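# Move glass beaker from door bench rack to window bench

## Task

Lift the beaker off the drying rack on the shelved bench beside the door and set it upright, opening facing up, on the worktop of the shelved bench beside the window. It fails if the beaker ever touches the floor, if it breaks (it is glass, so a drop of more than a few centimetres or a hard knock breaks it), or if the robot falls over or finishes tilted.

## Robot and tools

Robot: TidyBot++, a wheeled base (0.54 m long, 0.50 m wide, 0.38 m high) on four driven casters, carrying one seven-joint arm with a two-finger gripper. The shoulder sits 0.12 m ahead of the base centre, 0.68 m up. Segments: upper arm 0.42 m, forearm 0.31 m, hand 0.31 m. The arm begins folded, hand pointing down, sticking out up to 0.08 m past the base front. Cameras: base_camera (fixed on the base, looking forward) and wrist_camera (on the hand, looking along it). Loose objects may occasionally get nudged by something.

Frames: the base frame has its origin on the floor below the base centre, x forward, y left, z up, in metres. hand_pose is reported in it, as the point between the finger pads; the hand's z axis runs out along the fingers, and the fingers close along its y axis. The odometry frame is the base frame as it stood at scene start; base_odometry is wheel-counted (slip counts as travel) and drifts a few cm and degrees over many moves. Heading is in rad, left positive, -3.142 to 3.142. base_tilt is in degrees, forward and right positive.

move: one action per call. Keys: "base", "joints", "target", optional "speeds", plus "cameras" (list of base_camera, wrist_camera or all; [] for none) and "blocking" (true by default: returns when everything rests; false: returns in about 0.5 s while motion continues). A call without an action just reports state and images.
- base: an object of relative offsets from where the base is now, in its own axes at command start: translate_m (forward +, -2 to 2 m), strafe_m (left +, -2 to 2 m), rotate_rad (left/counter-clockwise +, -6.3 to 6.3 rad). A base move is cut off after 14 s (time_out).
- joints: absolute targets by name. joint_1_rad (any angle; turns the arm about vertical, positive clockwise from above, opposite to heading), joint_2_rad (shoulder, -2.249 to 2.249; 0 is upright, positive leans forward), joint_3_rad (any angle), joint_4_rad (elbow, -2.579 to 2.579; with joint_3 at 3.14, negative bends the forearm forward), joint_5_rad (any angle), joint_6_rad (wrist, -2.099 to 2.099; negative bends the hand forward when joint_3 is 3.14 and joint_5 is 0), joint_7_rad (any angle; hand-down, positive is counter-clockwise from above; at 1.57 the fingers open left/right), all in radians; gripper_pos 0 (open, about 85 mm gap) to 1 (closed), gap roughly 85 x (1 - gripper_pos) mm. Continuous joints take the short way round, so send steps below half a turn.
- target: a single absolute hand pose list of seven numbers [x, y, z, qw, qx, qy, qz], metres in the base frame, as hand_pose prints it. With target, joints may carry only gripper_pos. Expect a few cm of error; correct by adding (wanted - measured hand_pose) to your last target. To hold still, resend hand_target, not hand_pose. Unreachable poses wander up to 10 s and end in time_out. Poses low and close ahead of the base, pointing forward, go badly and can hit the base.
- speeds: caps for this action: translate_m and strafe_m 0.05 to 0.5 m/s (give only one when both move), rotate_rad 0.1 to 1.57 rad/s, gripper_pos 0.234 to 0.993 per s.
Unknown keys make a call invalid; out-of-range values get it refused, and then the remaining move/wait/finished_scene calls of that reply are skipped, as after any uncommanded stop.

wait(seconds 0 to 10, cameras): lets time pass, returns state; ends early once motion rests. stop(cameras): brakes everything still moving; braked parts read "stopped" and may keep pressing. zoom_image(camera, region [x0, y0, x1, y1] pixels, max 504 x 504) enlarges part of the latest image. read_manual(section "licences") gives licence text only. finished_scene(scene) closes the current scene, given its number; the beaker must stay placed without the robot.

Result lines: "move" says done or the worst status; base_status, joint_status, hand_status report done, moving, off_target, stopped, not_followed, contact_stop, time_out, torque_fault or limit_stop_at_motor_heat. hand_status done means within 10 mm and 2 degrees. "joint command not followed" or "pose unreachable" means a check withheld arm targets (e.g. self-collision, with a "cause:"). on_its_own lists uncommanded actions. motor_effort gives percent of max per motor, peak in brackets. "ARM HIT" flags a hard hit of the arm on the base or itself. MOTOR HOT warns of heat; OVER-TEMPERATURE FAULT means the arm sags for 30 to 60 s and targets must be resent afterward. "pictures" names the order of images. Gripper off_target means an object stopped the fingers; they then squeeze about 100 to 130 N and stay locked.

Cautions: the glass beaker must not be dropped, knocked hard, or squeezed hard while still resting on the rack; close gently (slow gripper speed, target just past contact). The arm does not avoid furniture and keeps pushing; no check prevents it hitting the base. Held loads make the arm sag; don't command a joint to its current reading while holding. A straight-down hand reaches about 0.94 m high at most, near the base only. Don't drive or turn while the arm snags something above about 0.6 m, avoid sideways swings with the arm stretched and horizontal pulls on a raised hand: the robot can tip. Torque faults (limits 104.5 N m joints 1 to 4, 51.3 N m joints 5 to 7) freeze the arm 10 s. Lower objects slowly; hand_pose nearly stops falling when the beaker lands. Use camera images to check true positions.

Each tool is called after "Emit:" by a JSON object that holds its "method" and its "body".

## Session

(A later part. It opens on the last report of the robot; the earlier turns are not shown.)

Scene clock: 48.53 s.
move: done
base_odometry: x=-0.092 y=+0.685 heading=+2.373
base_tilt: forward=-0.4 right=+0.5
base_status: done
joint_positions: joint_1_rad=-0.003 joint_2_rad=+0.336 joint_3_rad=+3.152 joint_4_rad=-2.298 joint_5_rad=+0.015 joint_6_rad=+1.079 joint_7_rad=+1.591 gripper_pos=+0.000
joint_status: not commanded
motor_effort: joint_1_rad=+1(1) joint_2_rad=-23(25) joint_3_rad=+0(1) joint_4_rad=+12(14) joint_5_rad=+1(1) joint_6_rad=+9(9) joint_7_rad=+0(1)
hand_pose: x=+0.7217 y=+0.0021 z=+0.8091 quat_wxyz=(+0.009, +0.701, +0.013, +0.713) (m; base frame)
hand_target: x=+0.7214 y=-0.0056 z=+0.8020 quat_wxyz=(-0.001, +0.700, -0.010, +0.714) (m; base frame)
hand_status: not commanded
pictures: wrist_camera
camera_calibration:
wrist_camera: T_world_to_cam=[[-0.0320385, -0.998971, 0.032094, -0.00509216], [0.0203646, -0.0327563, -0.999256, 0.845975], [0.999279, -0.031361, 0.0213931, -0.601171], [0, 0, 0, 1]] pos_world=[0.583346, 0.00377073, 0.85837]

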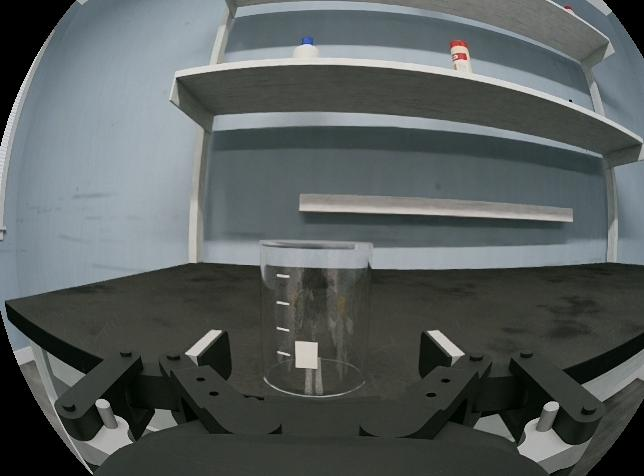

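Emit:
{"method": "move", "body": {"base": {"translate_m":0.082,"strafe_m":0.005}, "speeds": {"translate_m":0.1}, "cameras": ["wrist_camera"]}}

Scene clock: 50.13 s.
move: done
base_odometry: x=-0.154 y=+0.739 heading=+2.373
base_tilt: forward=-0.4 right=+0.5
base_status: done
joint_positions: joint_1_rad=-0.003 joint_2_rad=+0.338 joint_3_rad=+3.152 joint_4_rad=-2.300 joint_5_rad=+0.015 joint_6_rad=+1.080 joint_7_rad=+1.591 gripper_pos=+0.000
joint_status: not commanded
motor_effort: joint_1_rad=+1(1) joint_2_rad=-23(25) joint_3_rad=+0(1) joint_4_rad=+12(13) joint_5_rad=+0(1) joint_6_rad=+8(9) joint_7_rad=+0(1)
hand_pose: x=+0.7216 y=+0.0021 z=+0.8070 quat_wxyz=(+0.009, +0.703, +0.013, +0.711) (m; base frame)
hand_target: x=+0.7214 y=-0.0056 z=+0.8020 quat_wxyz=(-0.001, +0.700, -0.010, +0.714) (m; base frame)
hand_status: not commanded
pictures: wrist_camera
camera_calibration:
wrist_camera: T_world_to_cam=[[-0.0319212, -0.998973, 0.0321405, -0.00514646], [0.0168067, -0.0326888, -0.999324, 0.846477], [0.999349, -0.0313595, 0.0178329, -0.598176], [0, 0, 0, 1]] pos_world=[0.583396, 0.00377068, 0.856737]

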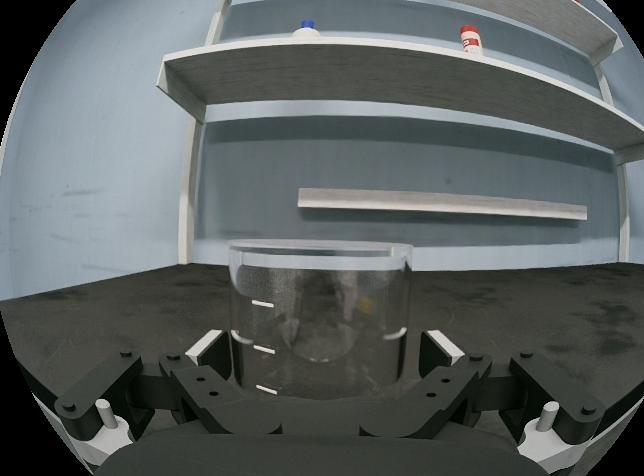

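Emit:
{"method": "move", "body": {"joints": {"gripper_pos":0.18}, "cameras": []}}

Emit:
{"method": "move", "body": {"joints": {"gripper_pos":0.25}, "speeds": {"gripper_pos":0.234}, "cameras": ["wrist_camera"]}}

Scene clock: 51.00 s.
move: done
base_odometry: x=-0.154 y=+0.739 heading=+2.373
base_tilt: forward=-0.4 right=+0.5
base_status: not commanded
joint_positions: joint_1_rad=-0.003 joint_2_rad=+0.338 joint_3_rad=+3.152 joint_4_rad=-2.300 joint_5_rad=+0.015 joint_6_rad=+1.080 joint_7_rad=+1.591 gripper_pos=+0.180
joint_status: all done
motor_effort: joint_1_rad=+0(1) joint_2_rad=-23(23) joint_3_rad=+0(1) joint_4_rad=+12(13) joint_5_rad=+0(1) joint_6_rad=+9(9) joint_7_rad=+0(0)
hand_pose: x=+0.7216 y=+0.0021 z=+0.8070 quat_wxyz=(+0.009, +0.703, +0.013, +0.711) (m; base frame)
hand_target: x=+0.7214 y=-0.0056 z=+0.8020 quat_wxyz=(-0.001, +0.700, -0.010, +0.714) (m; base frame)
hand_status: not commanded
pictures: none
No camera images: "cameras" was empty.

Scene clock: 51.60 s.
move: off_target
base_odometry: x=-0.154 y=+0.739 heading=+2.373
base_tilt: forward=-0.4 right=+0.5
base_status: not commanded
joint_positions: joint_1_rad=-0.003 joint_2_rad=+0.338 joint_3_rad=+3.152 joint_4_rad=-2.300 joint_5_rad=+0.015 joint_6_rad=+1.080 joint_7_rad=+1.590 gripper_pos=+0.211
joint_status: gripper_pos off_target (ended at +0.211, target +0.250)
motor_effort: joint_1_rad=+0(1) joint_2_rad=-23(23) joint_3_rad=+1(1) joint_4_rad=+12(13) joint_5_rad=+0(1) joint_6_rad=+9(9) joint_7_rad=+0(1)
hand_pose: x=+0.7216 y=+0.0021 z=+0.8070 quat_wxyz=(+0.008, +0.703, +0.013, +0.711) (m; base frame)
hand_target: x=+0.7214 y=-0.0056 z=+0.8020 quat_wxyz=(-0.001, +0.700, -0.010, +0.714) (m; base frame)
hand_status: not commanded
pictures: wrist_camera
camera_calibration:
wrist_camera: T_world_to_cam=[[-0.0319136, -0.998997, 0.0314085, -0.00456163], [0.0168628, -0.0319582, -0.999347, 0.846472], [0.999348, -0.0313631, 0.0178658, -0.598202], [0, 0, 0, 1]] pos_world=[0.583393, 0.00373322, 0.85675]

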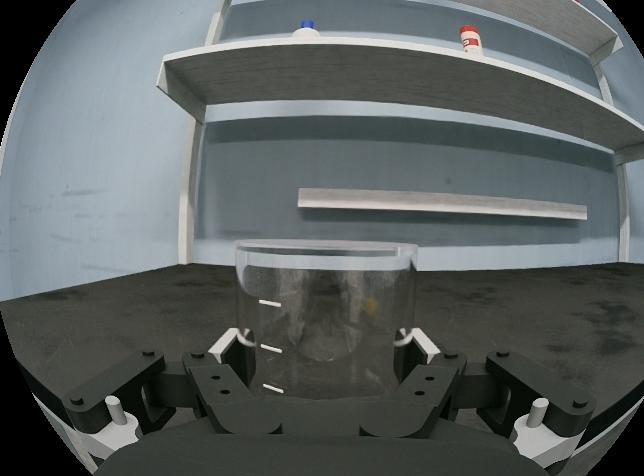

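Emit:
{"method": "move", "body": {"joints": {"joint_2_rad":0.12,"joint_4_rad":-2.14,"joint_6_rad":0.70}, "cameras": []}}

Emit:
{"method": "move", "body": {"joints": {"joint_7_rad":0.0}, "base": {"translate_m":-0.02}, "cameras": ["wrist_camera"]}}

Emit:
{"method": "move", "body": {"joints": {"joint_7_rad":-1.6}, "cameras": ["wrist_camera"]}}

Scene clock: 53.57 s.
move: done
base_odometry: x=-0.154 y=+0.739 heading=+2.373
base_tilt: forward=-0.4 right=+0.5
base_status: not commanded
joint_positions: joint_1_rad=-0.003 joint_2_rad=+0.130 joint_3_rad=+3.152 joint_4_rad=-2.155 joint_5_rad=+0.015 joint_6_rad=+0.756 joint_7_rad=+1.590 gripper_pos=+0.211
joint_status: all done
motor_effort: joint_1_rad=+0(1) joint_2_rad=-22(27) joint_3_rad=+0(1) joint_4_rad=+17(18) joint_5_rad=+0(1) joint_6_rad=+10(11) joint_7_rad=+0(1)
hand_pose: x=+0.7223 y=+0.0008 z=+0.9060 quat_wxyz=(+0.010, +0.692, +0.012, +0.722) (m; base frame)
hand_target: x=+0.7234 y=-0.0063 z=+0.9030 quat_wxyz=(-0.002, +0.703, -0.011, +0.711) (m; base frame)
hand_status: not commanded
pictures: none
No camera images: "cameras" was empty.

Scene clock: 55.67 s.
move: done
base_odometry: x=-0.140 y=+0.725 heading=+2.373
base_tilt: forward=-0.4 right=+0.5
base_status: done
joint_positions: joint_1_rad=-0.003 joint_2_rad=+0.121 joint_3_rad=+3.152 joint_4_rad=-2.153 joint_5_rad=+0.015 joint_6_rad=+0.754 joint_7_rad=+0.041 gripper_pos=+0.211
joint_status: all done
motor_effort: joint_1_rad=+0(1) joint_2_rad=-21(26) joint_3_rad=+0(1) joint_4_rad=+17(19) joint_5_rad=+0(1) joint_6_rad=+10(11) joint_7_rad=+0(2)
hand_pose: x=+0.7207 y=+0.0007 z=+0.9119 quat_wxyz=(-0.499, +0.501, -0.473, +0.525) (m; base frame)
hand_target: x=+0.7234 y=-0.0063 z=+0.9030 quat_wxyz=(-0.499, +0.494, -0.500, +0.506) (m; base frame)
hand_status: not commanded
pictures: wrist_camera
camera_calibration:
wrist_camera: T_world_to_cam=[[0.0121229, -0.0554345, -0.998389, 0.897411], [0.00392371, 0.998457, -0.0553906, 0.0990365], [0.999919, -0.00324589, 0.0123217, -0.594621], [0, 0, 0, 1]] pos_world=[0.583305, -0.0510662, 0.908778]

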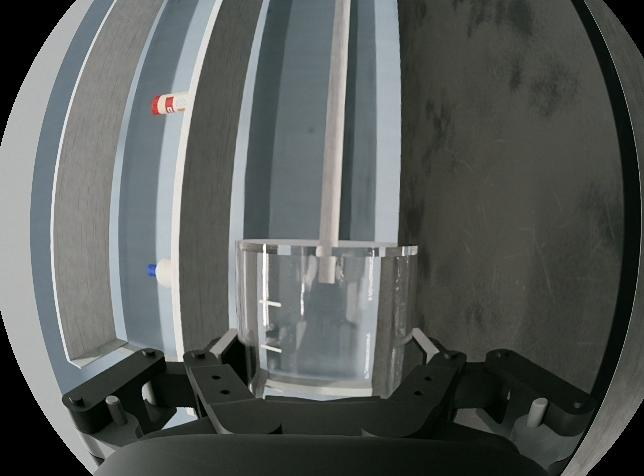

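Scene clock: 57.80 s.
move: done
base_odometry: x=-0.140 y=+0.725 heading=+2.373
base_tilt: forward=-0.4 right=+0.5
base_status: not commanded
joint_positions: joint_1_rad=-0.003 joint_2_rad=+0.121 joint_3_rad=+3.152 joint_4_rad=-2.153 joint_5_rad=+0.015 joint_6_rad=+0.754 joint_7_rad=-1.558 gripper_pos=+0.211
joint_status: all done
motor_effort: joint_1_rad=+0(1) joint_2_rad=-21(22) joint_3_rad=+0(1) joint_4_rad=+17(18) joint_5_rad=+0(1) joint_6_rad=+10(10) joint_7_rad=+0(1)
hand_pose: x=+0.7207 y=+0.0007 z=+0.9119 quat_wxyz=(-0.725, +0.010, -0.689, +0.008) (m; base frame)
hand_target: x=+0.7234 y=-0.0063 z=+0.9030 quat_wxyz=(-0.711, -0.014, -0.703, -0.005) (m; base frame)
hand_status: not commanded
pictures: wrist_camera
camera_calibration:
wrist_camera: T_world_to_cam=[[-0.0404913, 0.998766, -0.0287485, 0.0503208], [-0.0458789, 0.0268833, 0.998585, -0.825476], [0.998126, 0.041753, 0.0447338, -0.622919], [0, 0, 0, 1]] pos_world=[0.585918, -0.00205843, 0.853621]

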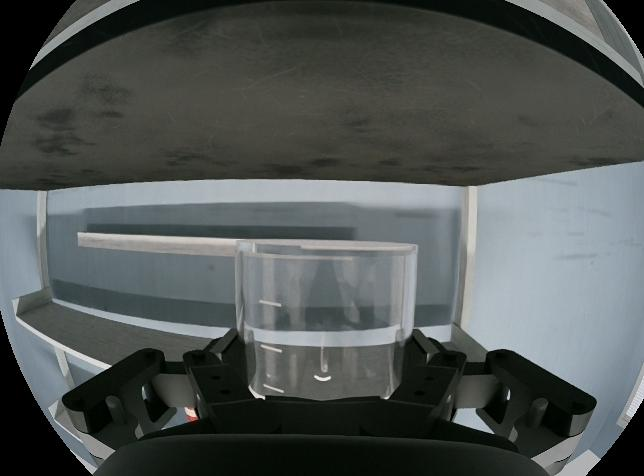

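Emit:
{"method": "move", "body": {"base": {"translate_m":0.042}, "speeds": {"translate_m":0.1}, "joints": {"joint_2_rad":0.265,"joint_4_rad":-2.255,"joint_6_rad":0.93}, "cameras": ["wrist_camera"]}}

Scene clock: 59.30 s.
move: done
base_odometry: x=-0.170 y=+0.754 heading=+2.373
base_tilt: forward=-0.4 right=+0.5
base_status: done
joint_positions: joint_1_rad=-0.003 joint_2_rad=+0.257 joint_3_rad=+3.152 joint_4_rad=-2.247 joint_5_rad=+0.015 joint_6_rad=+0.880 joint_7_rad=-1.559 gripper_pos=+0.211
joint_status: all done
motor_effort: joint_1_rad=+1(2) joint_2_rad=-23(26) joint_3_rad=+0(2) joint_4_rad=+15(18) joint_5_rad=+0(1) joint_6_rad=+9(12) joint_7_rad=+0(1)
hand_pose: x=+0.7240 y=+0.0014 z=+0.8194 quat_wxyz=(-0.688, +0.010, -0.726, +0.006) (m; base frame)
hand_target: x=+0.7236 y=-0.0060 z=+0.8263 quat_wxyz=(-0.700, -0.014, -0.714, -0.004) (m; base frame)
hand_status: not commanded
pictures: wrist_camera
camera_calibration:
wrist_camera: T_world_to_cam=[[-0.0445176, 0.998746, -0.0228907, 0.0453036], [0.058115, 0.0254636, 0.997985, -0.807755], [0.997317, 0.0430976, -0.0591757, -0.536328], [0, 0, 0, 1]] pos_world=[0.583848, -0.00156398, 0.775427]

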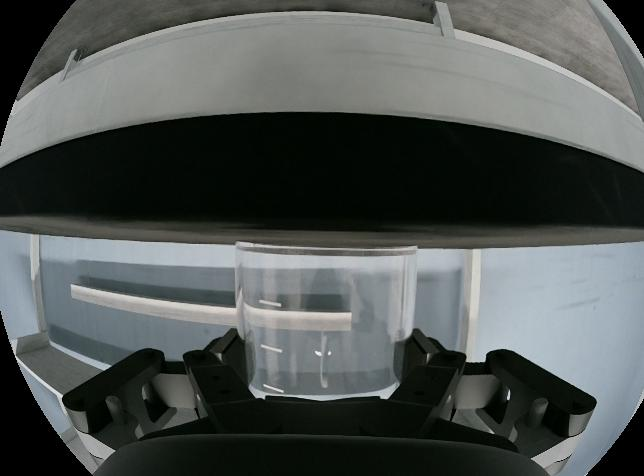

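Emit:
{"method": "move", "body": {"joints": {"joint_2_rad":0.285,"joint_4_rad":-2.278,"joint_6_rad":1.0}, "cameras": []}}

Emit:
{"method": "move", "body": {"joints": {"joint_2_rad":0.305,"joint_4_rad":-2.289,"joint_6_rad":1.01}, "cameras": ["wrist_camera"]}}

Scene clock: 60.13 s.
move: done
base_odometry: x=-0.170 y=+0.754 heading=+2.373
base_tilt: forward=-0.4 right=+0.5
base_status: not commanded
joint_positions: joint_1_rad=-0.003 joint_2_rad=+0.265 joint_3_rad=+3.152 joint_4_rad=-2.269 joint_5_rad=+0.015 joint_6_rad=+0.958 joint_7_rad=-1.559 gripper_pos=+0.211
joint_status: all done
motor_effort: joint_1_rad=+0(1) joint_2_rad=-23(25) joint_3_rad=+0(1) joint_4_rad=+14(15) joint_5_rad=+0(1) joint_6_rad=+10(11) joint_7_rad=+0(1)
hand_pose: x=+0.7199 y=+0.0016 z=+0.8279 quat_wxyz=(-0.705, +0.010, -0.709, +0.006) (m; base frame)
hand_target: x=+0.7206 y=-0.0059 z=+0.8248 quat_wxyz=(-0.710, -0.013, -0.704, -0.004) (m; base frame)
hand_status: not commanded
pictures: none
No camera images: "cameras" was empty.

Scene clock: 60.77 s.
move: done
base_odometry: x=-0.170 y=+0.754 heading=+2.373
base_tilt: forward=-0.4 right=+0.5
base_status: not commanded
joint_positions: joint_1_rad=-0.003 joint_2_rad=+0.280 joint_3_rad=+3.152 joint_4_rad=-2.278 joint_5_rad=+0.015 joint_6_rad=+0.966 joint_7_rad=-1.559 gripper_pos=+0.211
joint_status: all done
motor_effort: joint_1_rad=+0(1) joint_2_rad=-23(24) joint_3_rad=+0(0) joint_4_rad=+14(15) joint_5_rad=+0(1) joint_6_rad=+10(11) joint_7_rad=+0(0)
hand_pose: x=+0.7200 y=+0.0017 z=+0.8172 quat_wxyz=(-0.700, +0.010, -0.714, +0.006) (m; base frame)
hand_target: x=+0.7204 y=-0.0058 z=+0.8106 quat_wxyz=(-0.702, -0.014, -0.712, -0.004) (m; base frame)
hand_status: not commanded
pictures: wrist_camera
camera_calibration:
wrist_camera: T_world_to_cam=[[-0.0446411, 0.998723, -0.0236706, 0.0454701], [0.0255804, 0.0248292, 0.999364, -0.783028], [0.998676, 0.0440072, -0.0266561, -0.559996], [0, 0, 0, 1]] pos_world=[0.581314, -0.00132618, 0.768679]

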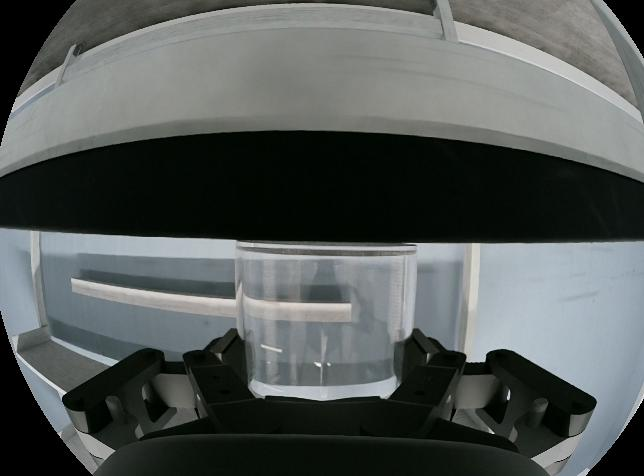

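Emit:
{"method": "move", "body": {"joints": {"joint_2_rad":0.315,"joint_4_rad":-2.295,"joint_6_rad":1.02}, "cameras": []}}

Emit:
{"method": "move", "body": {"joints": {"joint_2_rad":0.325,"joint_4_rad":-2.301,"joint_6_rad":1.03}, "cameras": ["wrist_camera"]}}

Scene clock: 61.57 s.
move: done
base_odometry: x=-0.170 y=+0.754 heading=+2.373
base_tilt: forward=-0.4 right=+0.5
base_status: not commanded
joint_positions: joint_1_rad=-0.003 joint_2_rad=+0.285 joint_3_rad=+3.152 joint_4_rad=-2.280 joint_5_rad=+0.015 joint_6_rad=+0.979 joint_7_rad=-1.559 gripper_pos=+0.211
joint_status: all done
motor_effort: joint_1_rad=+0(1) joint_2_rad=-23(24) joint_3_rad=+0(0) joint_4_rad=+14(14) joint_5_rad=+0(0) joint_6_rad=+10(10) joint_7_rad=+0(0)
hand_pose: x=+0.7199 y=+0.0017 z=+0.8170 quat_wxyz=(-0.701, +0.010, -0.713, +0.006) (m; base frame)
hand_target: x=+0.7201 y=-0.0058 z=+0.8049 quat_wxyz=(-0.700, -0.014, -0.714, -0.004) (m; base frame)
hand_status: not commanded
pictures: none
No camera images: "cameras" was empty.

Scene clock: 62.07 s.
move: done
base_odometry: x=-0.170 y=+0.754 heading=+2.373
base_tilt: forward=-0.4 right=+0.5
base_status: not commanded
joint_positions: joint_1_rad=-0.003 joint_2_rad=+0.290 joint_3_rad=+3.152 joint_4_rad=-2.283 joint_5_rad=+0.015 joint_6_rad=+0.993 joint_7_rad=-1.559 gripper_pos=+0.211
joint_status: all done
motor_effort: joint_1_rad=+0(1) joint_2_rad=-22(23) joint_3_rad=+0(1) joint_4_rad=+13(14) joint_5_rad=+0(1) joint_6_rad=+9(9) joint_7_rad=+0(0)
hand_pose: x=+0.7199 y=+0.0018 z=+0.8168 quat_wxyz=(-0.704, +0.010, -0.710, +0.006) (m; base frame)
hand_target: x=+0.7197 y=-0.0058 z=+0.7992 quat_wxyz=(-0.698, -0.014, -0.716, -0.004) (m; base frame)
hand_status: not commanded
pictures: wrist_camera
camera_calibration:
wrist_camera: T_world_to_cam=[[-0.0446506, 0.998714, -0.0240111, 0.0456456], [0.0142379, 0.0246688, 0.999594, -0.774674], [0.998901, 0.0442906, -0.0153211, -0.569409], [0, 0, 0, 1]] pos_world=[0.581851, -0.0012572, 0.766732]

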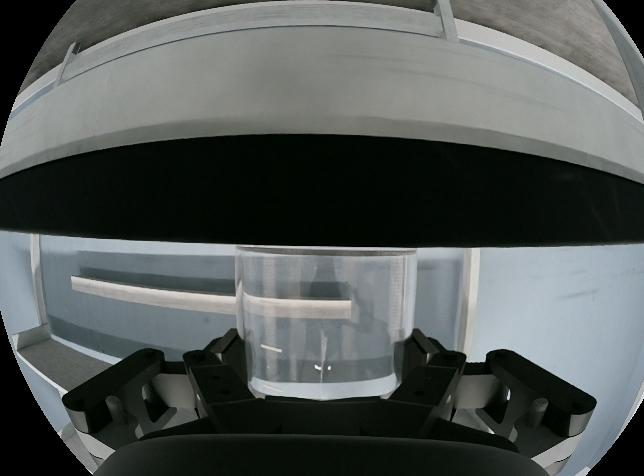

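Emit:
{"method": "move", "body": {"joints": {"joint_2_rad":0.305,"joint_4_rad":-2.292,"joint_6_rad":1.015}, "cameras": []}}

Emit:
{"method": "move", "body": {"joints": {"gripper_pos":0.12}, "speeds": {"gripper_pos":0.234}, "cameras": ["wrist_camera"]}}

Emit:
{"method": "move", "body": {"joints": {"gripper_pos":0.0}, "cameras": []}}

Emit:
{"method": "move", "body": {"base": {"translate_m":-0.22}, "speeds": {"translate_m":0.15}, "cameras": ["wrist_camera"]}}

Scene clock: 62.90 s.
move: done
base_odometry: x=-0.170 y=+0.754 heading=+2.373
base_tilt: forward=-0.3 right=+0.5
base_status: not commanded
joint_positions: joint_1_rad=-0.003 joint_2_rad=+0.290 joint_3_rad=+3.152 joint_4_rad=-2.283 joint_5_rad=+0.015 joint_6_rad=+0.993 joint_7_rad=-1.559 gripper_pos=+0.211
joint_status: all done
motor_effort: joint_1_rad=+1(1) joint_2_rad=-22(23) joint_3_rad=+0(1) joint_4_rad=+13(14) joint_5_rad=+0(1) joint_6_rad=+9(9) joint_7_rad=+0(0)
hand_pose: x=+0.7199 y=+0.0018 z=+0.8169 quat_wxyz=(-0.704, +0.010, -0.710, +0.006) (m; base frame)
hand_target: x=+0.7196 y=-0.0058 z=+0.8107 quat_wxyz=(-0.703, -0.014, -0.711, -0.004) (m; base frame)
hand_status: not commanded
pictures: none
No camera images: "cameras" was empty.

Scene clock: 63.77 s.
move: done
base_odometry: x=-0.170 y=+0.754 heading=+2.373
base_tilt: forward=-0.4 right=+0.5
base_status: not commanded
joint_positions: joint_1_rad=-0.003 joint_2_rad=+0.290 joint_3_rad=+3.152 joint_4_rad=-2.283 joint_5_rad=+0.015 joint_6_rad=+0.993 joint_7_rad=-1.559 gripper_pos=+0.120
joint_status: all done
motor_effort: joint_1_rad=+1(1) joint_2_rad=-23(23) joint_3_rad=+0(1) joint_4_rad=+13(14) joint_5_rad=+0(1) joint_6_rad=+9(10) joint_7_rad=+1(1)
hand_pose: x=+0.7199 y=+0.0018 z=+0.8169 quat_wxyz=(-0.704, +0.010, -0.710, +0.006) (m; base frame)
hand_target: x=+0.7196 y=-0.0058 z=+0.8107 quat_wxyz=(-0.703, -0.014, -0.711, -0.004) (m; base frame)
hand_status: not commanded
pictures: wrist_camera
camera_calibration:
wrist_camera: T_world_to_cam=[[-0.0446479, 0.998716, -0.0239539, 0.0455978], [0.0141501, 0.0246076, 0.999597, -0.774666], [0.998903, 0.0442909, -0.0152306, -0.569471], [0, 0, 0, 1]] pos_world=[0.581844, -0.00125409, 0.766773]

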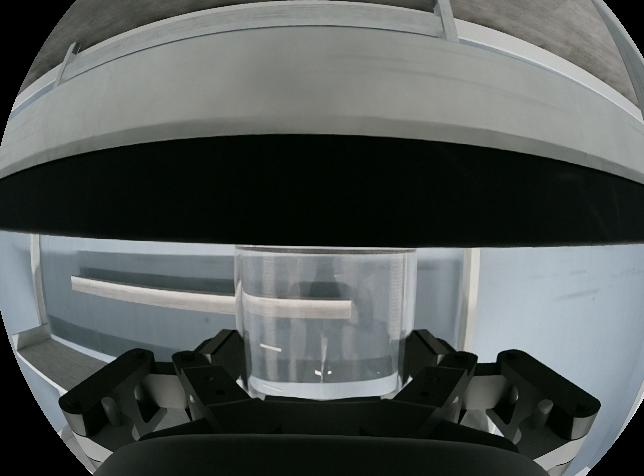

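Scene clock: 64.30 s.
move: done
base_odometry: x=-0.170 y=+0.754 heading=+2.373
base_tilt: forward=-0.4 right=+0.5
base_status: not commanded
joint_positions: joint_1_rad=-0.003 joint_2_rad=+0.290 joint_3_rad=+3.152 joint_4_rad=-2.283 joint_5_rad=+0.015 joint_6_rad=+0.993 joint_7_rad=-1.559 gripper_pos=+0.000
joint_status: all done
motor_effort: joint_1_rad=+0(1) joint_2_rad=-22(23) joint_3_rad=+0(1) joint_4_rad=+13(13) joint_5_rad=+0(1) joint_6_rad=+9(9) joint_7_rad=+0(1)
hand_pose: x=+0.7199 y=+0.0018 z=+0.8169 quat_wxyz=(-0.704, +0.010, -0.710, +0.006) (m; base frame)
hand_target: x=+0.7196 y=-0.0058 z=+0.8107 quat_wxyz=(-0.703, -0.014, -0.711, -0.004) (m; base frame)
hand_status: not commanded
pictures: none
No camera images: "cameras" was empty.

Scene clock: 66.33 s.
move: done
base_odometry: x=-0.012 y=+0.601 heading=+2.373
base_tilt: forward=-0.4 right=+0.5
base_status: done
joint_positions: joint_1_rad=-0.003 joint_2_rad=+0.291 joint_3_rad=+3.152 joint_4_rad=-2.284 joint_5_rad=+0.015 joint_6_rad=+0.993 joint_7_rad=-1.559 gripper_pos=+0.000
joint_status: not commanded
motor_effort: joint_1_rad=+0(2) joint_2_rad=-22(25) joint_3_rad=+0(1) joint_4_rad=+13(14) joint_5_rad=+0(1) joint_6_rad=+8(9) joint_7_rad=+0(1)
hand_pose: x=+0.7198 y=+0.0018 z=+0.8157 quat_wxyz=(-0.703, +0.010, -0.711, +0.006) (m; base frame)
hand_target: x=+0.7196 y=-0.0058 z=+0.8107 quat_wxyz=(-0.703, -0.014, -0.711, -0.004) (m; base frame)
hand_status: not commanded
pictures: wrist_camera
camera_calibration:
wrist_camera: T_world_to_cam=[[-0.0446948, 0.998716, -0.0238577, 0.0455192], [0.0162359, 0.0246046, 0.999565, -0.775011], [0.998869, 0.044288, -0.0173147, -0.567631], [0, 0, 0, 1]] pos_world=[0.581606, -0.00125273, 0.765932]

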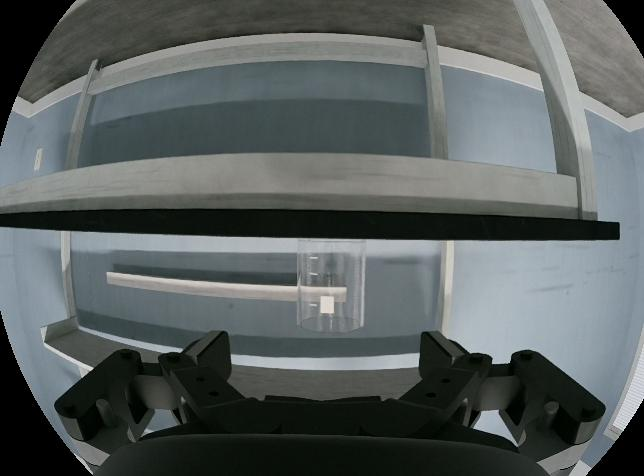

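Emit:
{"method": "finished_scene", "body": {"scene": 2}}

The scene is finished: the task was done.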